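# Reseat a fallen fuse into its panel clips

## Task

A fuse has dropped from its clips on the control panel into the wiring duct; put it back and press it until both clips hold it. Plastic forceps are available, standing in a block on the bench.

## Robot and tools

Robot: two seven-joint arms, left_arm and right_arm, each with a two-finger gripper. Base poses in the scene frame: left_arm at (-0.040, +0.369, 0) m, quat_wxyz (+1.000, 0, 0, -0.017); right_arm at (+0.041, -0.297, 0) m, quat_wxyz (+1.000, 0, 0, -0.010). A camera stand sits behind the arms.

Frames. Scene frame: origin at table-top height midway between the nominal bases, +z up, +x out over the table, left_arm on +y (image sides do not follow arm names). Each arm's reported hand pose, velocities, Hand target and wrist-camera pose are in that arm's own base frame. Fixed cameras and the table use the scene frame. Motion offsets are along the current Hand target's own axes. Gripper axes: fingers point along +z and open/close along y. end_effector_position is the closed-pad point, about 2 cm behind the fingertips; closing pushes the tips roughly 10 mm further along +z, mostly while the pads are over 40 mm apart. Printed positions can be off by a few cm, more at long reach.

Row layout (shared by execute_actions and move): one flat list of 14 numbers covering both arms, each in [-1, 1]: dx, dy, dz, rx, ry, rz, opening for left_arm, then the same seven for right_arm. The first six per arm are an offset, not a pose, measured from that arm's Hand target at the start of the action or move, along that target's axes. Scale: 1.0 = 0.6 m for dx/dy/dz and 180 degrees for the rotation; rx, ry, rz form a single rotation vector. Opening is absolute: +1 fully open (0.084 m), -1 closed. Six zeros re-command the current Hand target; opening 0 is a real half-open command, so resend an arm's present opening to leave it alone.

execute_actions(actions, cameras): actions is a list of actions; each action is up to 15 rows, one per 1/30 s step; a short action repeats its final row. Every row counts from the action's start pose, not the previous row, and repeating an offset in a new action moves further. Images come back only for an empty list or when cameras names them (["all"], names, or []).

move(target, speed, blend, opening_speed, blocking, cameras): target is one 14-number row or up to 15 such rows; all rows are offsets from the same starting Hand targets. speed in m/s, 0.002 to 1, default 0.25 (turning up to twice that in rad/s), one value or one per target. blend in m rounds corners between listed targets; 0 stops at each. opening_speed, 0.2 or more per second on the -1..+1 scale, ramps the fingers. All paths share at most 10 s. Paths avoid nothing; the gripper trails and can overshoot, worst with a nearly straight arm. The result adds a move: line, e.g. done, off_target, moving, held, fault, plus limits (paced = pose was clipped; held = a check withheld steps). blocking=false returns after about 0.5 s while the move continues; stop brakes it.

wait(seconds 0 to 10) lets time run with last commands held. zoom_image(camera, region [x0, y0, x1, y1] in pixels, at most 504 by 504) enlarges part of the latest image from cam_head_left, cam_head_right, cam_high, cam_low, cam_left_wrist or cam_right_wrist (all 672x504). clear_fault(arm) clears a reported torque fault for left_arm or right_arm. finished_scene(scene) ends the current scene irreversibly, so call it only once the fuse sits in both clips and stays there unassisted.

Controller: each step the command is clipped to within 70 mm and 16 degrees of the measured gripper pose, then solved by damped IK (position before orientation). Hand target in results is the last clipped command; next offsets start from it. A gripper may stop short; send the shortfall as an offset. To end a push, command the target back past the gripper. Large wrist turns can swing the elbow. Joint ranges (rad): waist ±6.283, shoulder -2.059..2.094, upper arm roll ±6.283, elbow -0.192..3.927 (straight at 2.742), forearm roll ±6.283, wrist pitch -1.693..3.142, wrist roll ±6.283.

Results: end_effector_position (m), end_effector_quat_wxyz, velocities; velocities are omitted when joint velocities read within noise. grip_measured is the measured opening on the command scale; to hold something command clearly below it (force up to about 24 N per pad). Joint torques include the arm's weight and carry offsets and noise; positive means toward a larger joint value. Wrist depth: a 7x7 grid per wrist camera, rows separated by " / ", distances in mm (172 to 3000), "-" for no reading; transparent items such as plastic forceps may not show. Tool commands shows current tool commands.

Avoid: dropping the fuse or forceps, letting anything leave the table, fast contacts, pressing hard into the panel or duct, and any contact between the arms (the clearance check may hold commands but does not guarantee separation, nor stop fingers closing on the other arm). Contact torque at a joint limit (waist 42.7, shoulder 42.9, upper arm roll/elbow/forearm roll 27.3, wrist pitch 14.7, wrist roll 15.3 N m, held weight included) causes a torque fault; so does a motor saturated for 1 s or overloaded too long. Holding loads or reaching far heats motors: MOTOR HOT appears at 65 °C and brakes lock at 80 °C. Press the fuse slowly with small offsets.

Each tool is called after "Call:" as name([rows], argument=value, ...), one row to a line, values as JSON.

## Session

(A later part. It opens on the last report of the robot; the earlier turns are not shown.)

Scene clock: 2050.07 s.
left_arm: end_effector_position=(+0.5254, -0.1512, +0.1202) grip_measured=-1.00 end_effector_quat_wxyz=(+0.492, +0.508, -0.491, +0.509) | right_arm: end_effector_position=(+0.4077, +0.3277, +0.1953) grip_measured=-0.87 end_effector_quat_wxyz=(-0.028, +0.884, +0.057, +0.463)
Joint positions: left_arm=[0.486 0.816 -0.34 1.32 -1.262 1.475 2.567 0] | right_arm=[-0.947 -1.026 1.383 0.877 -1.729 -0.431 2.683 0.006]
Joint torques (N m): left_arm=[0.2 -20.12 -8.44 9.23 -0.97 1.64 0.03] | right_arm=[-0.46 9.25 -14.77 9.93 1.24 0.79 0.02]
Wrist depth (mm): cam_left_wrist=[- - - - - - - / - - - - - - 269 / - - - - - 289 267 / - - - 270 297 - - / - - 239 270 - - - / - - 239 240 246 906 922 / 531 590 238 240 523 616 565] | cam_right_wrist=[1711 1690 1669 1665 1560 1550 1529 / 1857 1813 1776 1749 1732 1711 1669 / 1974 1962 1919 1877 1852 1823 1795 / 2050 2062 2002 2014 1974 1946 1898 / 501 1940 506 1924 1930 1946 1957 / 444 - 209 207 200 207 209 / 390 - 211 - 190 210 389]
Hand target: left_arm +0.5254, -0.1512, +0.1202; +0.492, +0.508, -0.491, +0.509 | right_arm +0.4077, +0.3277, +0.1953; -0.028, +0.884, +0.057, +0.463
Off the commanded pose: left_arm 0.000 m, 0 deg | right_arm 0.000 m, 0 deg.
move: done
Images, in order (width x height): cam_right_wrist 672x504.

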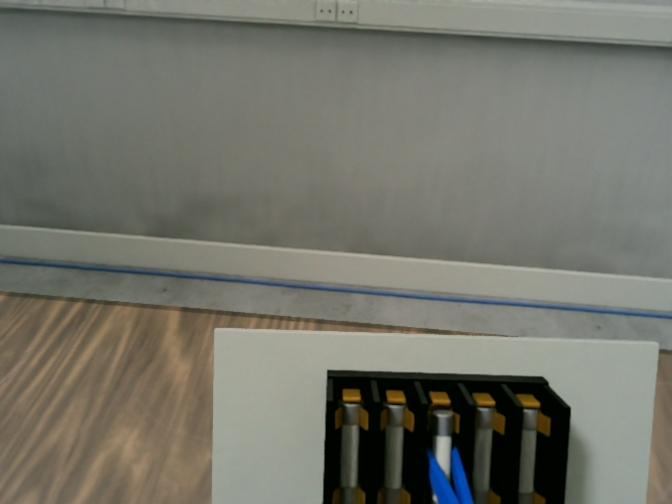

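Call:
move(target=[0, 0, 0, 0, 0, 0, -1, 0.0003, 0, 0.0033, 0, 0, 0, -1], speed=0.03, cameras=["cam_right_wrist"])

Call:
zoom_image(camera="cam_right_wrist", region=[384, 384, 504, 504])

Scene clock: 2054.60 s.
left_arm: end_effector_position=(+0.5254, -0.1512, +0.1202) grip_measured=-1.00 end_effector_quat_wxyz=(+0.492, +0.508, -0.491, +0.509) | right_arm: end_effector_position=(+0.4092, +0.3281, +0.1942) grip_measured=-0.87 end_effector_quat_wxyz=(-0.028, +0.884, +0.057, +0.463)
Joint positions: left_arm=[0.486 0.816 -0.34 1.32 -1.262 1.475 2.567 0] | right_arm=[-0.952 -1.021 1.389 0.878 -1.722 -0.426 2.674 0.006]
Joint torques (N m): left_arm=[0.44 -19.88 -8.33 9.38 -0.75 1.58 0.2] | right_arm=[-12.41 7.38 -15.2 7.56 1.9 9.29 0.01]
Wrist depth (mm): cam_left_wrist=[- - - - - - - / - - - - - - 266 / - - - - - 289 270 / - - - 270 296 - - / - - 239 270 - - - / - - 239 240 245 902 921 / 530 589 238 240 523 619 564] | cam_right_wrist=[1719 1698 1673 1645 1574 1550 1523 / 1852 1818 1795 1741 1736 1715 1681 / 1974 1940 1930 1862 1862 1823 1790 / 2056 2044 2026 2008 1974 1924 1914 / 497 1962 504 1930 1914 1930 1924 / 442 - 207 206 200 200 207 / 388 - 209 - 190 196 210]
Hand target: left_arm +0.5254, -0.1512, +0.1202; +0.492, +0.508, -0.491, +0.509 | right_arm +0.4094, +0.3279, +0.1943; -0.028, +0.884, +0.057, +0.463
Off the commanded pose: left_arm 0.000 m, 0 deg | right_arm 0.000 m, 0 deg.
move: done
Images, in order (width x height): cam_right_wrist 672x504.

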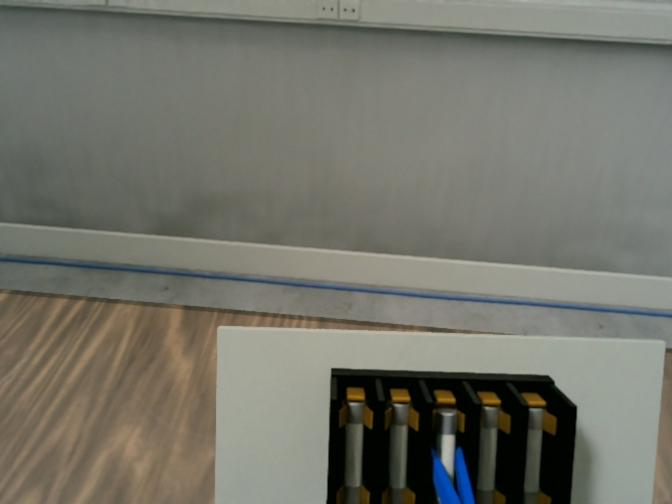

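Scaled by 4.200 from the camera's 672x504 image, which has a finer 960x720 frame.

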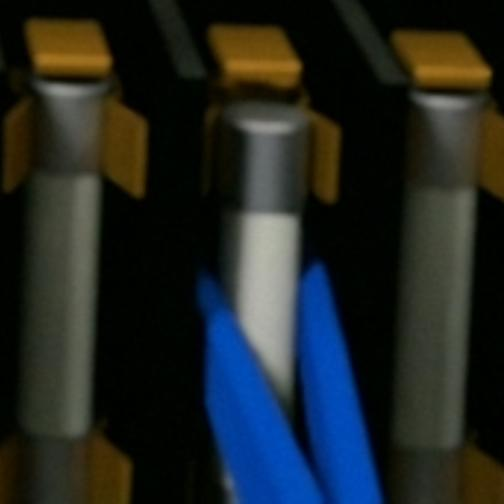

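Call:
move([
  [0, 0, 0, 0, 0, 0, -1, -0.0001, 0, -0.0017, 0, 0, 0, -1],
  [0, 0, 0, 0, 0, 0, -1, -0.0001, 0, -0.0017, 0, 0, 0, -0.75],
], speed=0.03, opening_speed=0.3, cameras=["cam_right_wrist"])

Call:
zoom_image(camera="cam_right_wrist", region=[384, 384, 504, 504])

Scene clock: 2066.80 s.
left_arm: end_effector_position=(+0.5254, -0.1512, +0.1202) grip_measured=-1.00 end_effector_quat_wxyz=(+0.492, +0.508, -0.491, +0.509) | right_arm: end_effector_position=(+0.4085, +0.3278, +0.1948) grip_measured=-0.77 end_effector_quat_wxyz=(-0.028, +0.884, +0.057, +0.463)
Joint positions: left_arm=[0.486 0.816 -0.34 1.32 -1.262 1.475 2.567 0] | right_arm=[-0.949 -1.023 1.386 0.877 -1.725 -0.428 2.678 0.01]
Joint torques (N m): left_arm=[0.3 -20.02 -8.35 9.37 -0.9 1.6 0.15] | right_arm=[-0.51 9.35 -14.94 9.84 1.09 0.75 0.34]
Wrist depth (mm): cam_left_wrist=[- - - - - - - / - - - - - - 269 / - - - - - 288 266 / - - - 270 295 310 - / - - 239 270 - - - / - - 239 240 246 904 920 / 530 590 238 240 522 620 564] | cam_right_wrist=[1711 1702 1665 1642 1567 1539 1529 / 1852 1828 1785 1745 1736 1702 1681 / 1979 1946 1919 1872 1852 1823 1785 / 2068 2056 2020 1985 1957 1924 1914 / 499 1946 506 1919 1940 1930 1962 / 444 - 207 206 199 206 208 / 390 - 210 - 191 209 387]
Hand target: left_arm +0.5254, -0.1512, +0.1202; +0.492, +0.508, -0.491, +0.509 | right_arm +0.4085, +0.3278, +0.1948; -0.028, +0.884, +0.057, +0.463
Off the commanded pose: left_arm 0.000 m, 0 deg | right_arm 0.000 m, 0 deg.
move: done
Images, in order (width x height): cam_right_wrist 672x504.

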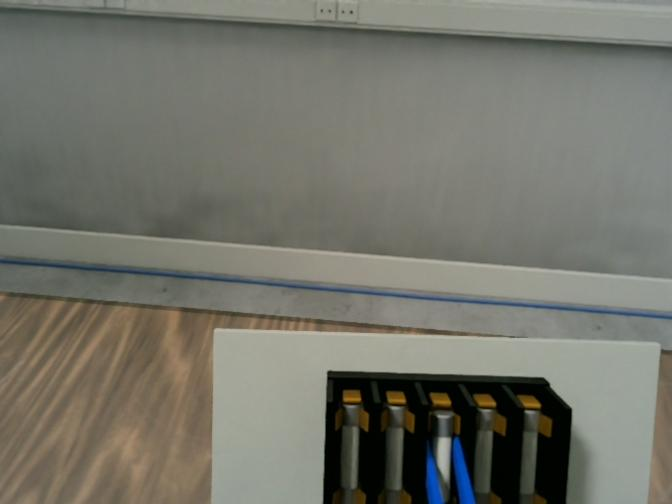

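Scaled by 4.200 from the camera's 672x504 image, which has a finer 960x720 frame.

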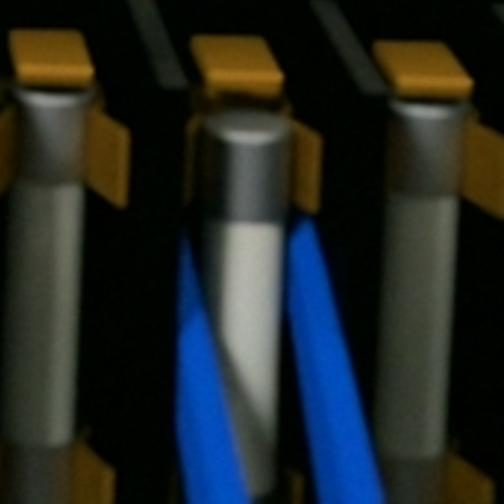

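Call:
move(target=[0, 0, 0, 0, 0, 0, -1, -0.0023, 0, -0.02, 0, 0, 0, -0.75], speed=0.04, cameras=["cam_right_wrist", "cam_left_wrist"])

Call:
zoom_image(camera="cam_right_wrist", region=[364, 364, 504, 504])

Call:
zoom_image(camera="cam_left_wrist", region=[320, 200, 520, 340])

Scene clock: 2073.27 s.
left_arm: end_effector_position=(+0.5254, -0.1512, +0.1202) grip_measured=-1.00 end_effector_quat_wxyz=(+0.492, +0.508, -0.491, +0.509) | right_arm: end_effector_position=(+0.3980, +0.3265, +0.2005) grip_measured=-0.77 end_effector_quat_wxyz=(-0.028, +0.884, +0.057, +0.463)
Joint positions: left_arm=[0.486 0.816 -0.34 1.32 -1.262 1.475 2.567 0] | right_arm=[-0.915 -1.057 1.349 0.867 -1.761 -0.464 2.726 0.01]
Joint torques (N m): left_arm=[0.14 -19.81 -8.41 9.4 -0.94 1.58 0.25] | right_arm=[0.72 8.92 -15.13 10.04 0.78 0.31 0.14]
Wrist depth (mm): cam_left_wrist=[- - - - - - - / - - - - - - 269 / - - - - - 290 276 / - - - 270 296 - - / - - 239 270 - - - / - - 239 240 241 784 916 / 531 587 238 240 524 614 564] | cam_right_wrist=[1732 1702 1677 1657 1571 1553 1536 / 1877 1818 1813 1767 1749 1728 1698 / 1985 1962 1914 1898 1857 1833 1795 / 2080 2068 2020 1991 1951 1957 1924 / 509 1985 515 1924 1968 1946 1951 / 452 - 220 217 206 219 435 / 396 396 222 - 208 222 395]
Hand target: left_arm +0.5254, -0.1512, +0.1202; +0.492, +0.508, -0.491, +0.509 | right_arm +0.3980, +0.3265, +0.2005; -0.028, +0.884, +0.057, +0.463
Off the commanded pose: left_arm 0.000 m, 0 deg | right_arm 0.000 m, 0 deg.
move: done
Images, in order (width x height): cam_left_wrist 672x504, cam_right_wrist 672x504.

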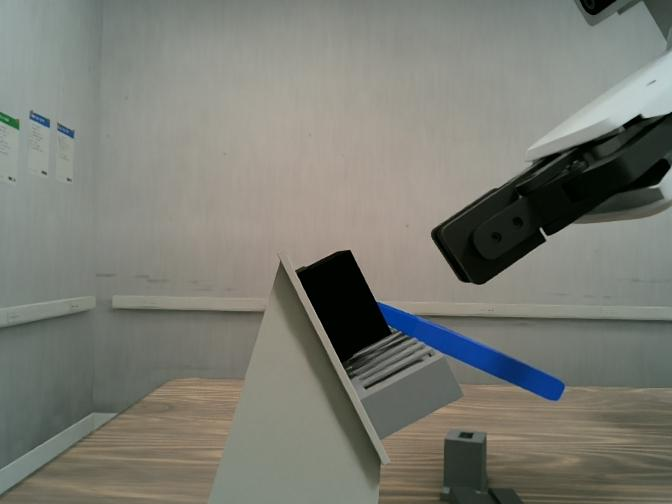

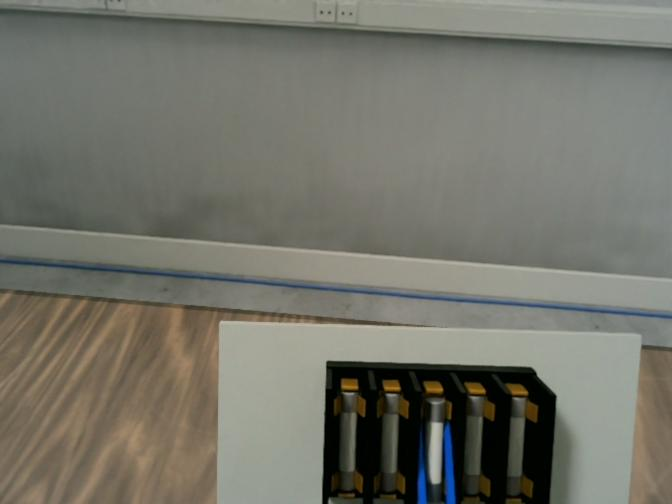

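Scaled by 3.600 from the camera's 672x504 image, which has a finer 960x720 frame.

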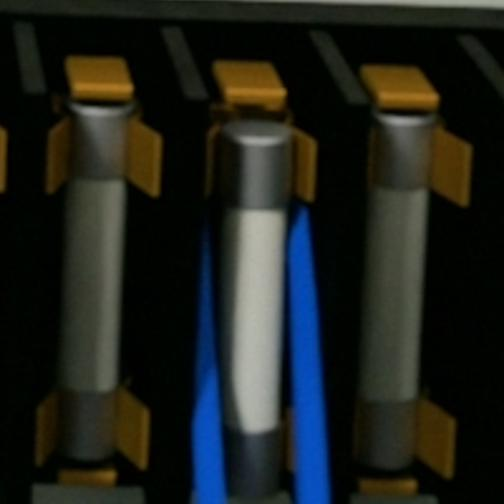

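Scaled by 2.520 from the camera's 672x504 image, which has a finer 960x720 frame.

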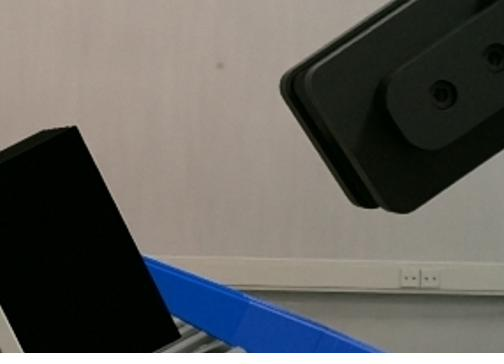

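Call:
wait(seconds=0.1, cameras=["cam_high", "cam_left_wrist", "cam_head_left"])

Call:
zoom_image(camera="cam_high", region=[240, 210, 340, 310])

Call:
zoom_image(camera="cam_left_wrist", region=[340, 260, 600, 430])

Scene clock: 2144.83 s.
left_arm: end_effector_position=(+0.5254, -0.1512, +0.1202) grip_measured=-1.00 end_effector_quat_wxyz=(+0.492, +0.508, -0.491, +0.509) | right_arm: end_effector_position=(+0.3980, +0.3265, +0.2005) grip_measured=-0.77 end_effector_quat_wxyz=(-0.028, +0.884, +0.057, +0.463)
Joint positions: left_arm=[0.486 0.816 -0.34 1.32 -1.262 1.475 2.567 0] | right_arm=[-0.915 -1.057 1.349 0.867 -1.761 -0.464 2.726 0.01]
Joint torques (N m): left_arm=[0.05 -19.82 -8.38 9.26 -0.86 1.65 0.18] | right_arm=[0.46 8.88 -15.11 10.03 0.69 0.5 0.37]
Wrist depth (mm): cam_left_wrist=[- - - - - - - / - - - - - - 268 / - - - - - 290 276 / - - - 270 296 - - / - - 239 270 - - - / - - 238 240 242 784 919 / 532 590 238 240 521 616 564] | cam_right_wrist=[1723 1698 1677 1657 1567 1546 1536 / 1852 1838 1795 1767 1745 1706 1694 / 2002 1974 1935 1882 1877 1823 1804 / 2068 2044 2050 2014 1985 1935 1935 / 508 1968 515 1919 1930 1957 1968 / 451 - 220 218 207 218 436 / 395 397 222 - 208 222 395]
Hand target: left_arm +0.5254, -0.1512, +0.1202; +0.492, +0.508, -0.491, +0.509 | right_arm +0.3980, +0.3265, +0.2005; -0.028, +0.884, +0.057, +0.463
Tool commands: left_gripper/opening=-1.0 right_gripper/opening=-0.75
Off the commanded pose: left_arm 0.000 m, 0 deg | right_arm 0.000 m, 0 deg.
wait: 0.10 s; at rest from the start
Images, in order (width x height): cam_head_left 672x504, cam_high 672x504, cam_left_wrist 672x504.

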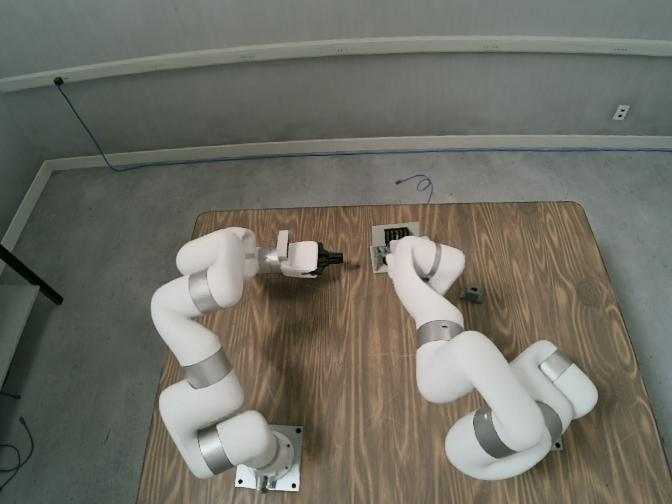

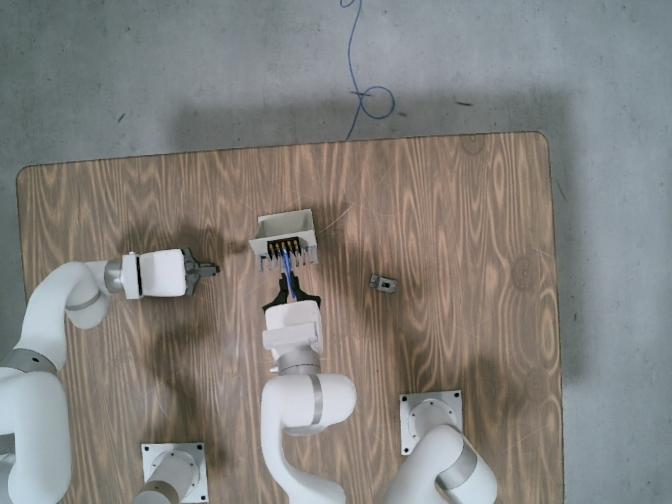

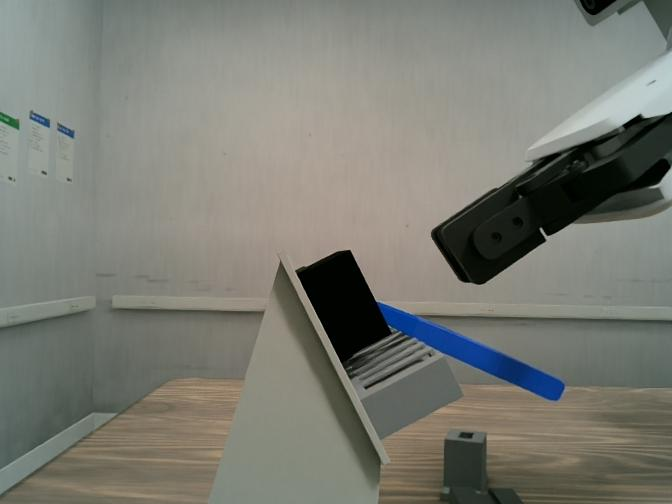

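Scaled by 5.040 from the camera's 672x504 image, which has a finer 960x720 frame.

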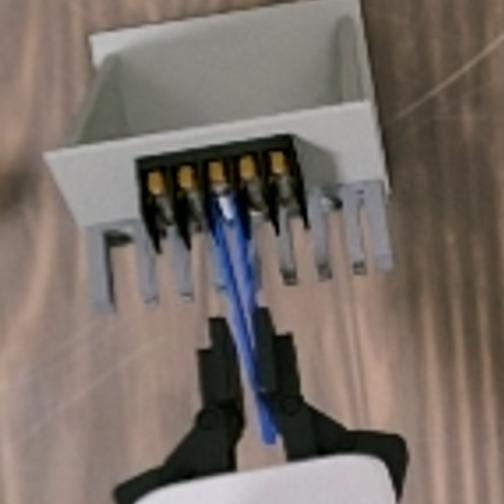

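Scaled by 1.938 from the camera's 672x504 image, which has a finer 960x720 frame.

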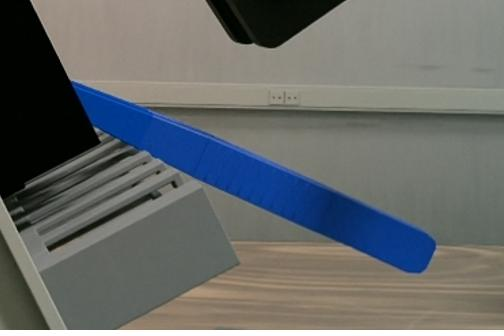

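Call:
move(target=[0, 0, 0, 0, 0, 0, -1, -0.1168, -0.0108, 0.0348, 0, 0, 0, 1], speed=0.1, cameras=["cam_left_wrist", "cam_high", "cam_right_wrist"])

Call:
zoom_image(camera="cam_high", region=[240, 210, 340, 310])

Call:
zoom_image(camera="cam_left_wrist", region=[340, 260, 600, 430])

Scene clock: 2172.37 s.
left_arm: end_effector_position=(+0.5254, -0.1512, +0.1202) grip_measured=-1.00 end_effector_quat_wxyz=(+0.492, +0.508, -0.491, +0.509) | right_arm: end_effector_position=(+0.3747, +0.3303, +0.1315) grip_measured=+1.00 end_effector_quat_wxyz=(-0.024, +0.885, +0.055, +0.462)
Joint positions: left_arm=[0.486 0.816 -0.34 1.32 -1.262 1.475 2.567 0] | right_arm=[-0.851 -1.084 1.504 0.698 -1.382 -0.344 2.469 0.084]
Joint torques (N m): left_arm=[0.37 -19.78 -8.42 9.32 -0.92 1.49 0.06] | right_arm=[0.23 8.59 -14.97 7.76 1.72 0.22 0.13]
Wrist depth (mm): cam_left_wrist=[- - - - - - - / - - - - - - - / - - - - - - - / - - - - - - 305 / - - 239 270 335 349 262 / - - 239 240 241 256 258 / 531 590 238 240 523 560 565] | cam_right_wrist=[1741 1732 1702 1677 1661 1626 1611 / 1872 1799 198 198 198 198 199 / 501 - 200 200 186 176 201 / 454 - 202 201 183 188 203 / 399 - 203 203 204 204 204 / 354 335 237 201 207 268 207 / 311 313 244 311 314 305 313]
Hand target: left_arm +0.5254, -0.1512, +0.1202; +0.492, +0.508, -0.491, +0.509 | right_arm +0.3747, +0.3299, +0.1310; -0.028, +0.884, +0.057, +0.463
Off the commanded pose: left_arm 0.000 m, 0 deg | right_arm 0.001 m, 1 deg.
move: done
Images, in order (width x height): cam_high 672x504, cam_left_wrist 672x504, cam_right_wrist 672x504.

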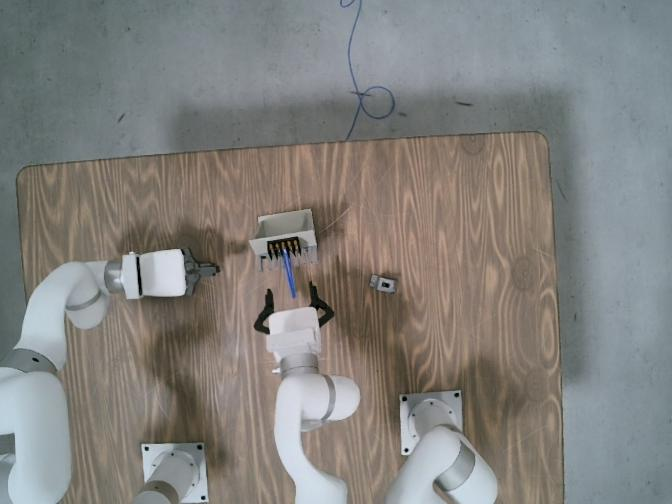

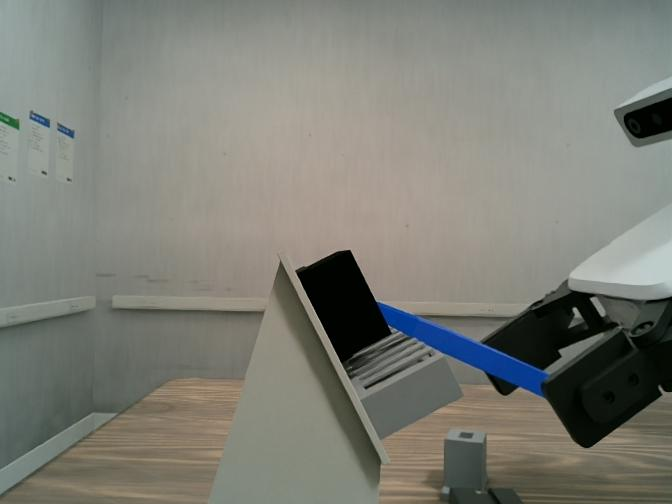

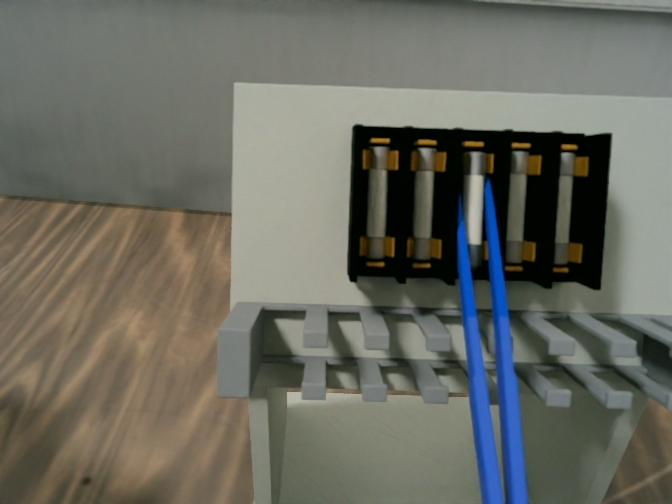

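Scaled by 5.040 from the camera's 672x504 image, which has a finer 960x720 frame.

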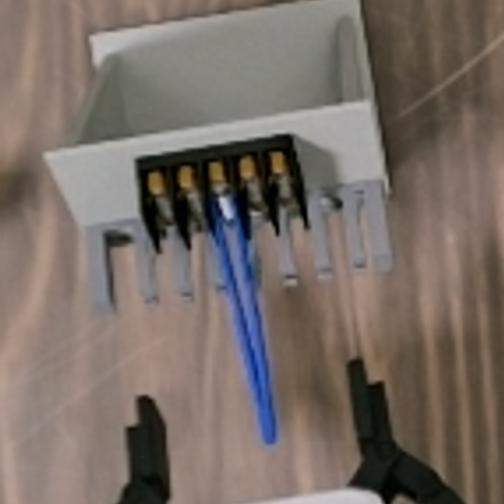

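Scaled by 1.938 from the camera's 672x504 image, which has a finer 960x720 frame.

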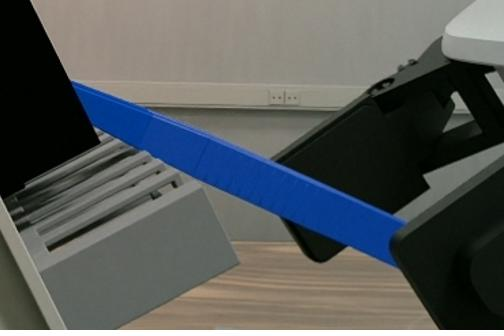

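Call:
move(target=[0, 0, 0, 0, 0, 0, -1, 0, 0, 0, 0, 0, 0, -1], opening_speed=1.0, cameras=["cam_left_wrist", "cam_high", "cam_right_wrist"])

Call:
zoom_image(camera="cam_high", region=[240, 210, 340, 310])

Call:
zoom_image(camera="cam_right_wrist", region=[400, 110, 560, 270])

Scene clock: 2183.73 s.
left_arm: end_effector_position=(+0.5254, -0.1512, +0.1202) grip_measured=-1.00 end_effector_quat_wxyz=(+0.492, +0.508, -0.491, +0.509) | right_arm: end_effector_position=(+0.3748, +0.3302, +0.1315) grip_measured=-0.87 end_effector_quat_wxyz=(-0.024, +0.885, +0.054, +0.462)
Joint positions: left_arm=[0.486 0.816 -0.34 1.32 -1.262 1.475 2.567 0] | right_arm=[-0.851 -1.084 1.504 0.698 -1.382 -0.344 2.469 0.006]
Joint torques (N m): left_arm=[0.25 -19.89 -8.59 9.47 -0.95 1.44 0.16] | right_arm=[3.57 10.12 -14.06 15.9 2.78 -1.55 -0.59]
Wrist depth (mm): cam_left_wrist=[- - - - - - - / - - - - - - - / - - - - - - - / - - - - - - 305 / - - 239 270 - 301 281 / - - 239 240 240 294 913 / 532 588 238 240 522 617 562] | cam_right_wrist=[1749 1711 1711 1669 1661 1630 1619 / 1862 1795 198 198 198 198 199 / 500 - 200 199 182 176 201 / 454 - 202 201 187 189 203 / 400 - 203 203 204 204 205 / 344 344 243 333 334 207 207 / 311 313 251 312 314 303 323]
Hand target: left_arm +0.5254, -0.1512, +0.1202; +0.492, +0.508, -0.491, +0.509 | right_arm +0.3747, +0.3303, +0.1315; -0.024, +0.885, +0.055, +0.462 (not the last commanded pose)
Off the commanded pose: left_arm 0.000 m, 0 deg | right_arm 0.001 m, 1 deg.
move: done
Images, in order (width x height): cam_high 672x504, cam_left_wrist 672x504, cam_right_wrist 672x504.

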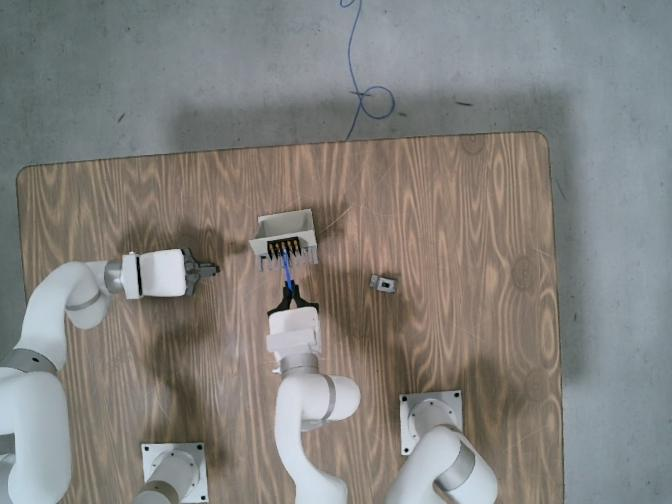

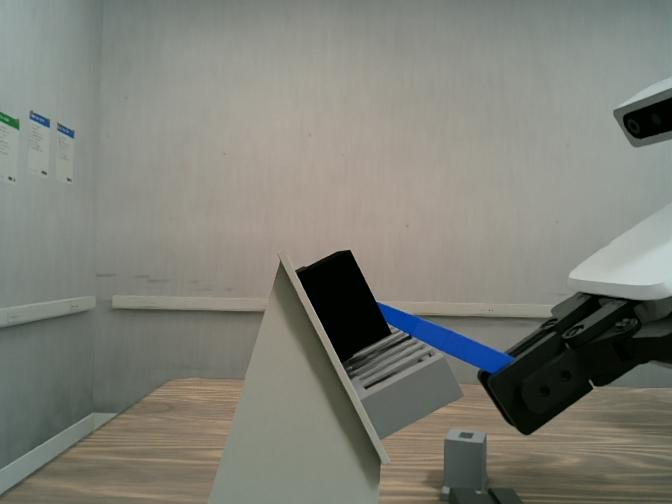

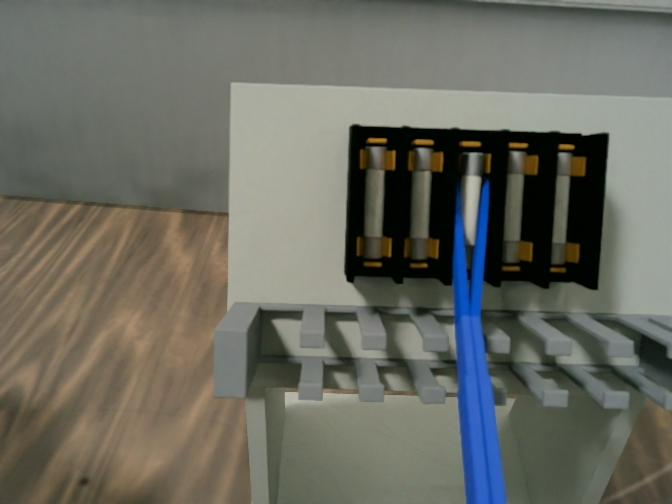

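Scaled by 5.040 from the camera's 672x504 image, which has a finer 960x720 frame.

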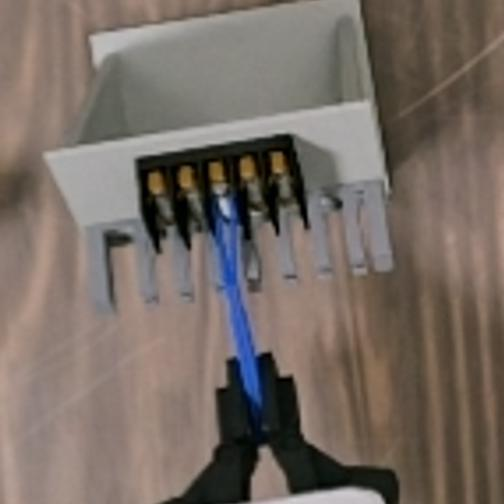

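Scaled by 3.150 from the camera's 672x504 image, which has a finer 960x720 frame.

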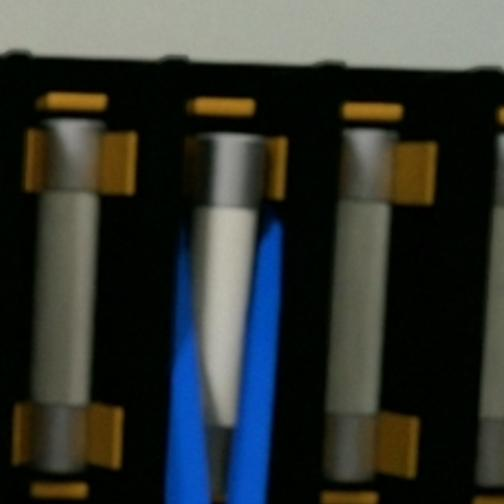

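Call:
move(target=[0, 0, 0, 0, 0, 0, -1, 0, 0, 0, 0, 0, 0, -0.81], opening_speed=0.5, cameras=["cam_right_wrist"])

Call:
zoom_image(camera="cam_right_wrist", region=[400, 110, 560, 270])

Scene clock: 2200.07 s.
left_arm: end_effector_position=(+0.5254, -0.1512, +0.1202) grip_measured=-1.00 end_effector_quat_wxyz=(+0.492, +0.508, -0.491, +0.509) | right_arm: end_effector_position=(+0.3746, +0.3304, +0.1315) grip_measured=-0.83 end_effector_quat_wxyz=(-0.024, +0.885, +0.055, +0.462)
Joint positions: left_arm=[0.486 0.816 -0.34 1.32 -1.262 1.475 2.567 0] | right_arm=[-0.851 -1.084 1.504 0.698 -1.382 -0.344 2.468 0.007]
Joint torques (N m): left_arm=[0.25 -20.19 -8.72 9.43 -1.01 1.55 0.18] | right_arm=[0.28 8.6 -14.87 9.44 1.42 0.17 0.07]
Wrist depth (mm): cam_left_wrist=[- - - - - - - / - - - - - - - / - - - - - - - / - - - - - - 305 / - - 239 270 - 300 278 / - - 239 240 240 293 909 / 532 591 238 240 525 616 566] | cam_right_wrist=[1736 1723 1698 1698 1649 1638 1626 / 1867 1790 198 198 198 198 200 / 501 - 200 200 186 176 201 / 453 - 202 201 188 188 203 / 399 - 203 203 204 204 204 / 355 335 236 202 334 207 207 / 311 313 244 312 314 305 313]
Hand target: left_arm +0.5254, -0.1512, +0.1202; +0.492, +0.508, -0.491, +0.509 | right_arm +0.3747, +0.3303, +0.1315; -0.024, +0.885, +0.055, +0.462
Off the commanded pose: left_arm 0.000 m, 0 deg | right_arm 0.000 m, 0 deg.
move: done
Images, in order (width x height): cam_right_wrist 672x504.

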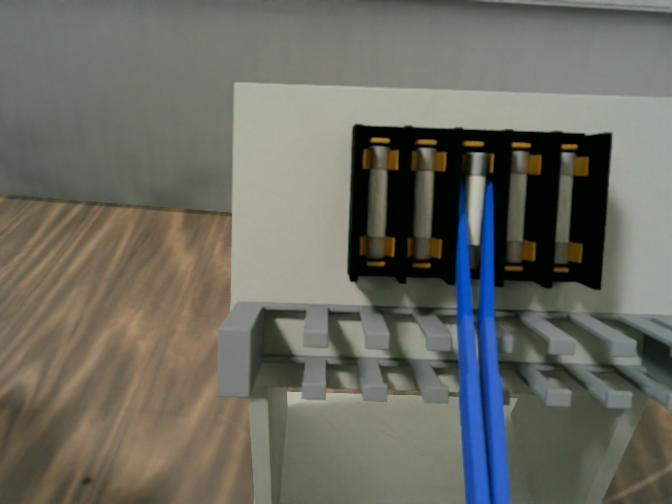

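Scaled by 3.150 from the camera's 672x504 image, which has a finer 960x720 frame.

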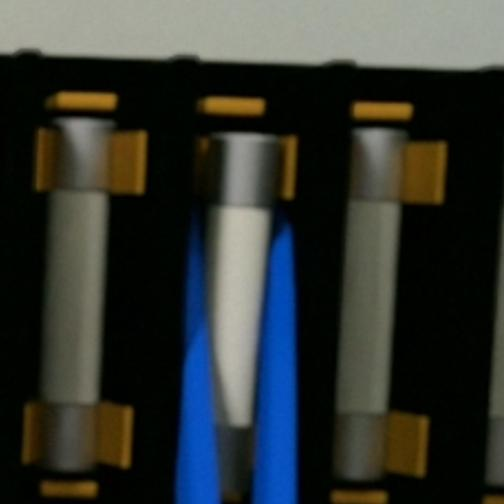

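Call:
move(target=[0, 0, 0, 0, 0, 0, -1, -0.0220, -0.0018, -0.0118, 0, 0, 0, -0.81], speed=0.03, cameras=["cam_right_wrist", "cam_left_wrist"])

Call:
zoom_image(camera="cam_right_wrist", region=[400, 110, 560, 270])

Scene clock: 2209.60 s.
left_arm: end_effector_position=(+0.5254, -0.1512, +0.1202) grip_measured=-1.00 end_effector_quat_wxyz=(+0.492, +0.508, -0.491, +0.509) | right_arm: end_effector_position=(+0.3614, +0.3297, +0.1248) grip_measured=-0.83 end_effector_quat_wxyz=(-0.024, +0.885, +0.055, +0.462)
Joint positions: left_arm=[0.486 0.816 -0.34 1.32 -1.262 1.475 2.567 0] | right_arm=[-0.804 -1.084 1.51 0.67 -1.388 -0.322 2.496 0.007]
Joint torques (N m): left_arm=[0.22 -19.96 -8.39 9.16 -1.04 1.53 0.12] | right_arm=[0.93 8.62 -13.87 8.51 1 0.41 0.42]
Wrist depth (mm): cam_left_wrist=[- - - - - - - / - - - - - - - / - - - - - - - / - - - - - - 321 / - - 239 270 - - 286 / - - 239 240 240 294 289 / 530 590 238 240 523 557 566] | cam_right_wrist=[1758 1719 1690 1661 1645 1645 1622 / 1898 - 206 205 200 195 207 / 511 - 208 208 196 195 210 / 443 - 210 211 211 211 211 / 388 - 180 212 212 210 178 / 346 338 319 349 350 314 337 / 303 305 297 305 306 297 314]
Hand target: left_arm +0.5254, -0.1512, +0.1202; +0.492, +0.508, -0.491, +0.509 | right_arm +0.3613, +0.3297, +0.1247; -0.024, +0.885, +0.055, +0.462
Off the commanded pose: left_arm 0.000 m, 0 deg | right_arm 0.000 m, 0 deg.
move: done
Images, in order (width x height): cam_left_wrist 672x504, cam_right_wrist 672x504.

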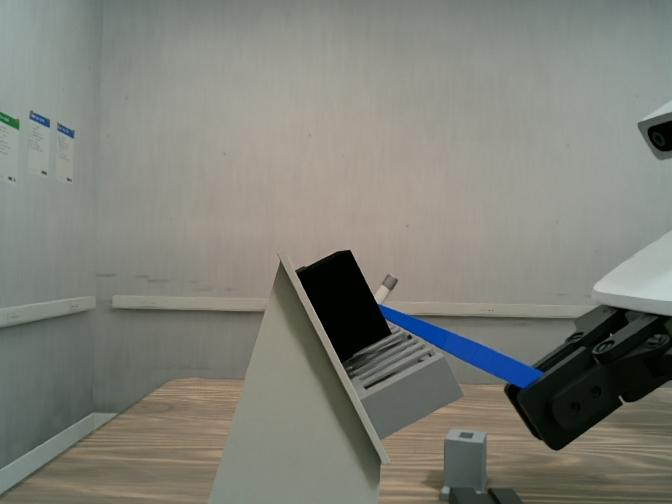

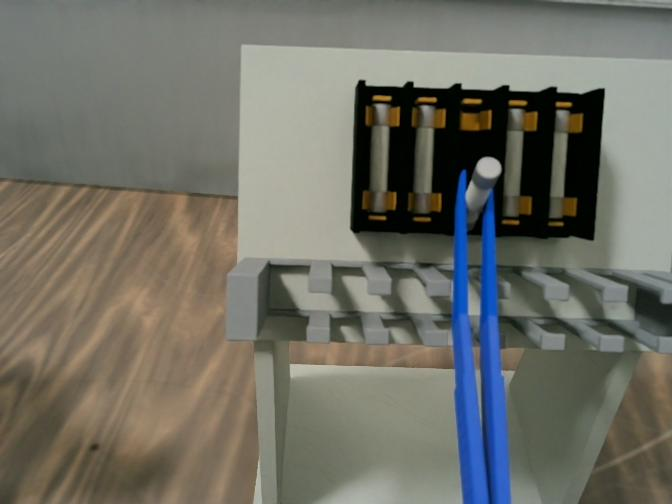

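Scaled by 3.150 from the camera's 672x504 image, which has a finer 960x720 frame.

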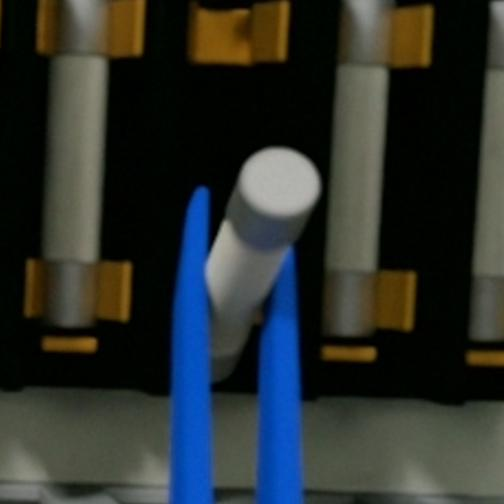

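Call:
move([
  [0, 0, 0, 0, 0, 0, -1, 0, 0, 0, 0, 0, 0, -1],
  [0, 0, 0, 0, 0, 0, -1, -0.0070, 0, -0.0580, 0, 0, 0, -1],
], speed=0.05, cameras=["cam_right_wrist", "cam_left_wrist", "cam_high"])

Call:
zoom_image(camera="cam_right_wrist", region=[390, 110, 550, 270])

Call:
zoom_image(camera="cam_left_wrist", region=[340, 220, 600, 430])

Scene clock: 2240.77 s.
left_arm: end_effector_position=(+0.5254, -0.1512, +0.1202) grip_measured=-1.00 end_effector_quat_wxyz=(+0.492, +0.508, -0.491, +0.509) | right_arm: end_effector_position=(+0.3307, +0.3254, +0.1407) grip_measured=-0.88 end_effector_quat_wxyz=(-0.033, +0.883, +0.059, +0.464)
Joint positions: left_arm=[0.486 0.816 -0.34 1.32 -1.262 1.475 2.567 0] | right_arm=[-0.673 -1.07 1.426 0.66 -1.675 -0.316 2.77 0.005]
Joint torques (N m): left_arm=[0.28 -19.87 -8.37 9.35 -1 1.58 0.14] | right_arm=[-0.52 7.9 -14.18 8.87 0.51 0.41 0.33]
Wrist depth (mm): cam_left_wrist=[- - - - - - - / - - - - - - - / - - - - - - - / - - - - - - - / - - 239 270 - 302 298 / - - 239 240 246 787 790 / 530 588 238 240 524 615 565] | cam_right_wrist=[1809 1795 1754 1719 1694 1669 1642 / 1951 - 242 241 240 240 1706 / 555 - 245 244 183 231 1823 / 477 481 233 243 246 246 474 / 418 421 250 250 410 248 256 / 372 362 364 359 374 325 371 / 326 327 329 315 326 322 334]
Hand target: left_arm +0.5254, -0.1512, +0.1202; +0.492, +0.508, -0.491, +0.509 | right_arm +0.3306, +0.3261, +0.1412; -0.024, +0.885, +0.055, +0.462
Off the commanded pose: left_arm 0.000 m, 0 deg | right_arm 0.001 m, 1 deg.
move: done
Images, in order (width x height): cam_high 672x504, cam_left_wrist 672x504, cam_right_wrist 672x504.

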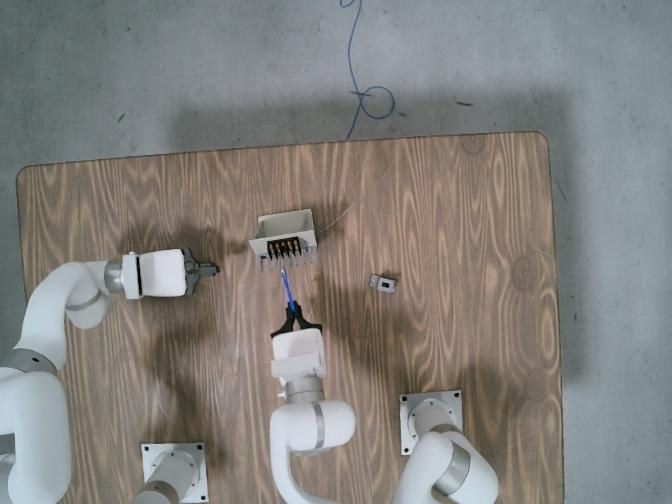

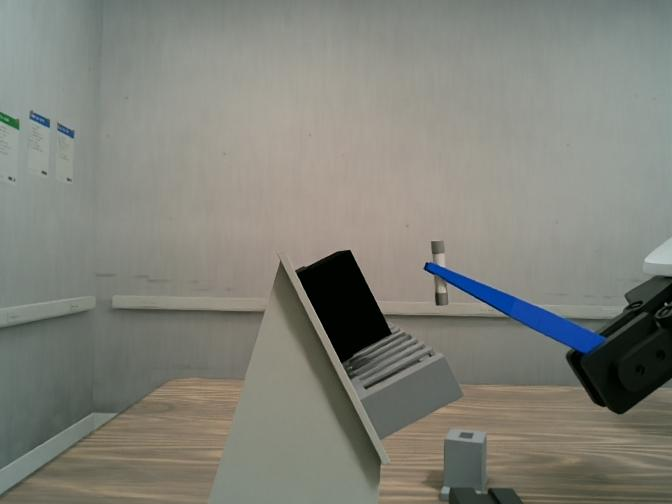

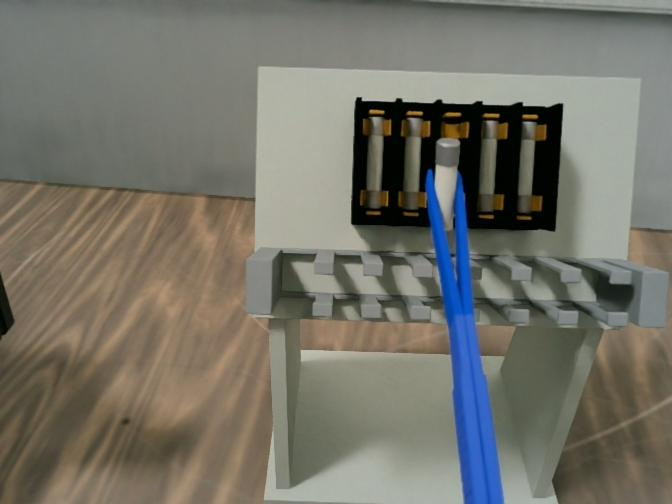

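Scaled by 3.150 from the camera's 672x504 image, which has a finer 960x720 frame.

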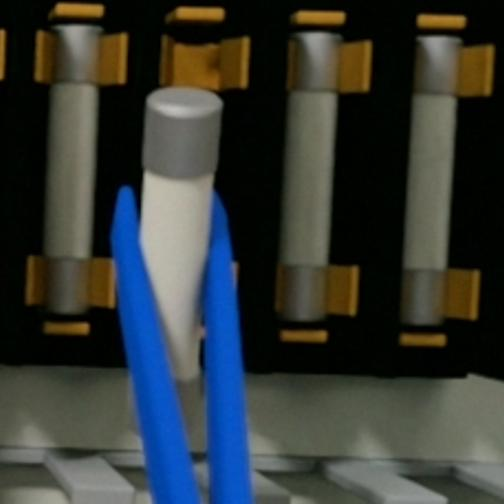

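Scaled by 1.938 from the camera's 672x504 image, which has a finer 960x720 frame.

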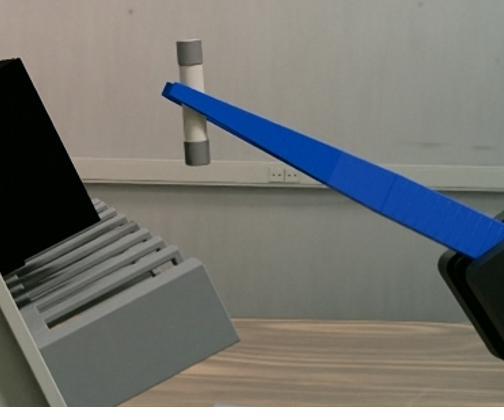

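Call:
move(target=[0, 0, 0, 0, 0, 0, -1, 0.0610, 0.0153, -0.0277, 0, -0.1217, 0, -1], speed=0.15, cameras=["cam_right_wrist", "cam_left_wrist", "cam_high"])

Call:
zoom_image(camera="cam_right_wrist", region=[350, 90, 550, 290])

Call:
zoom_image(camera="cam_left_wrist", region=[320, 200, 560, 400])

Scene clock: 2287.30 s.
left_arm: end_effector_position=(+0.5254, -0.1512, +0.1202) grip_measured=-1.00 end_effector_quat_wxyz=(+0.492, +0.508, -0.491, +0.509) | right_arm: end_effector_position=(+0.3389, +0.3182, +0.1808) grip_measured=-0.88 end_effector_quat_wxyz=(-0.014, +0.956, +0.058, +0.286)
Joint positions: left_arm=[0.486 0.816 -0.34 1.32 -1.262 1.475 2.567 0] | right_arm=[-1.043 -1.049 1.358 1.047 -2.03 -0.906 2.957 0.005]
Joint torques (N m): left_arm=[0.3 -19.59 -8.45 9.45 -0.86 1.58 0.18] | right_arm=[-0.42 10.83 -14.59 9.4 -0.08 -0.47 0.35]
Wrist depth (mm): cam_left_wrist=[- - - - - - - / - - - - - - 325 / - - - - - - 311 / - - - - - 309 305 / - - 239 270 - - - / - - 239 240 246 902 918 / 531 588 238 240 522 615 564] | cam_right_wrist=[491 1893 213 213 1898 1882 1872 / 453 - 223 213 209 216 449 / 413 415 234 223 215 234 428 / 388 - 229 237 237 237 400 / 364 366 357 359 361 230 369 / 343 344 341 344 346 346 353 / 319 321 323 324 326 327 330]
Hand target: left_arm +0.5254, -0.1512, +0.1202; +0.492, +0.508, -0.491, +0.509 | right_arm +0.3389, +0.3182, +0.1808; -0.014, +0.956, +0.058, +0.286
Off the commanded pose: left_arm 0.000 m, 0 deg | right_arm 0.000 m, 0 deg.
move: done
Images, in order (width x height): cam_high 672x504, cam_left_wrist 672x504, cam_right_wrist 672x504.

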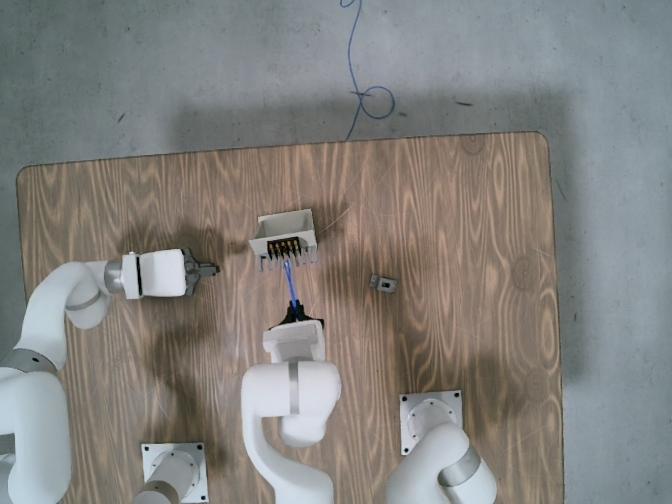

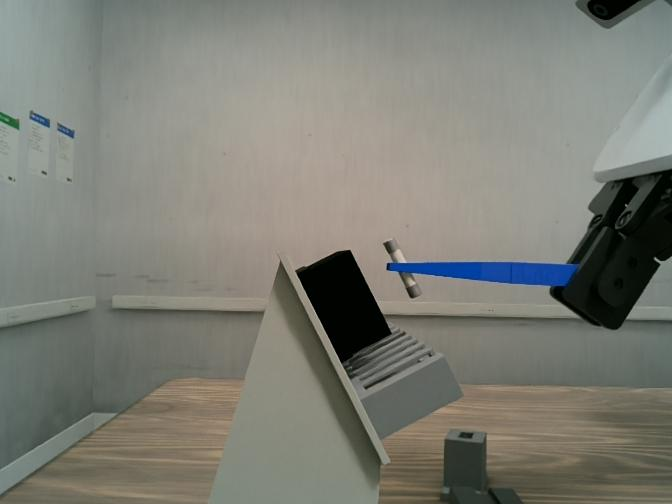

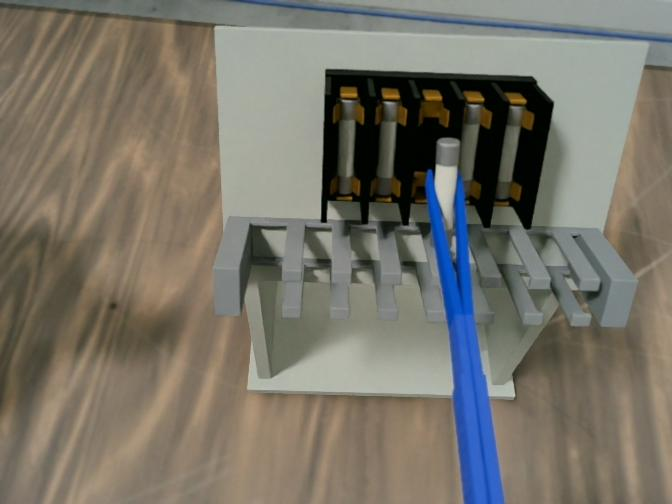

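Scaled by 2.520 from the camera's 672x504 image, which has a finer 960x720 frame.

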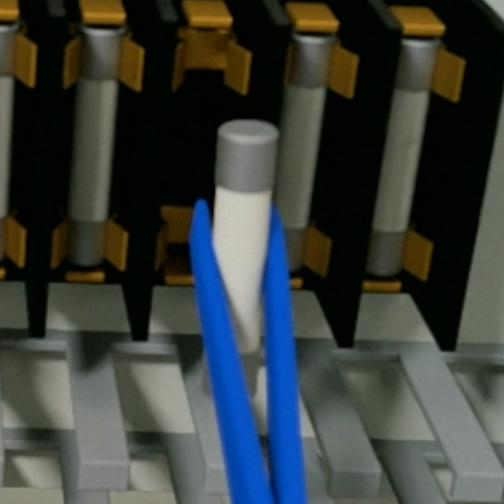

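Scaled by 2.100 from the camera's 672x504 image, which has a finer 960x720 frame.

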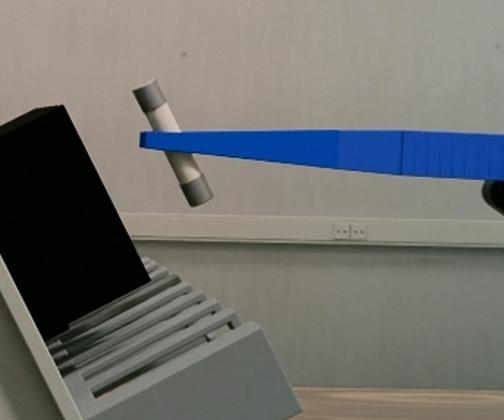

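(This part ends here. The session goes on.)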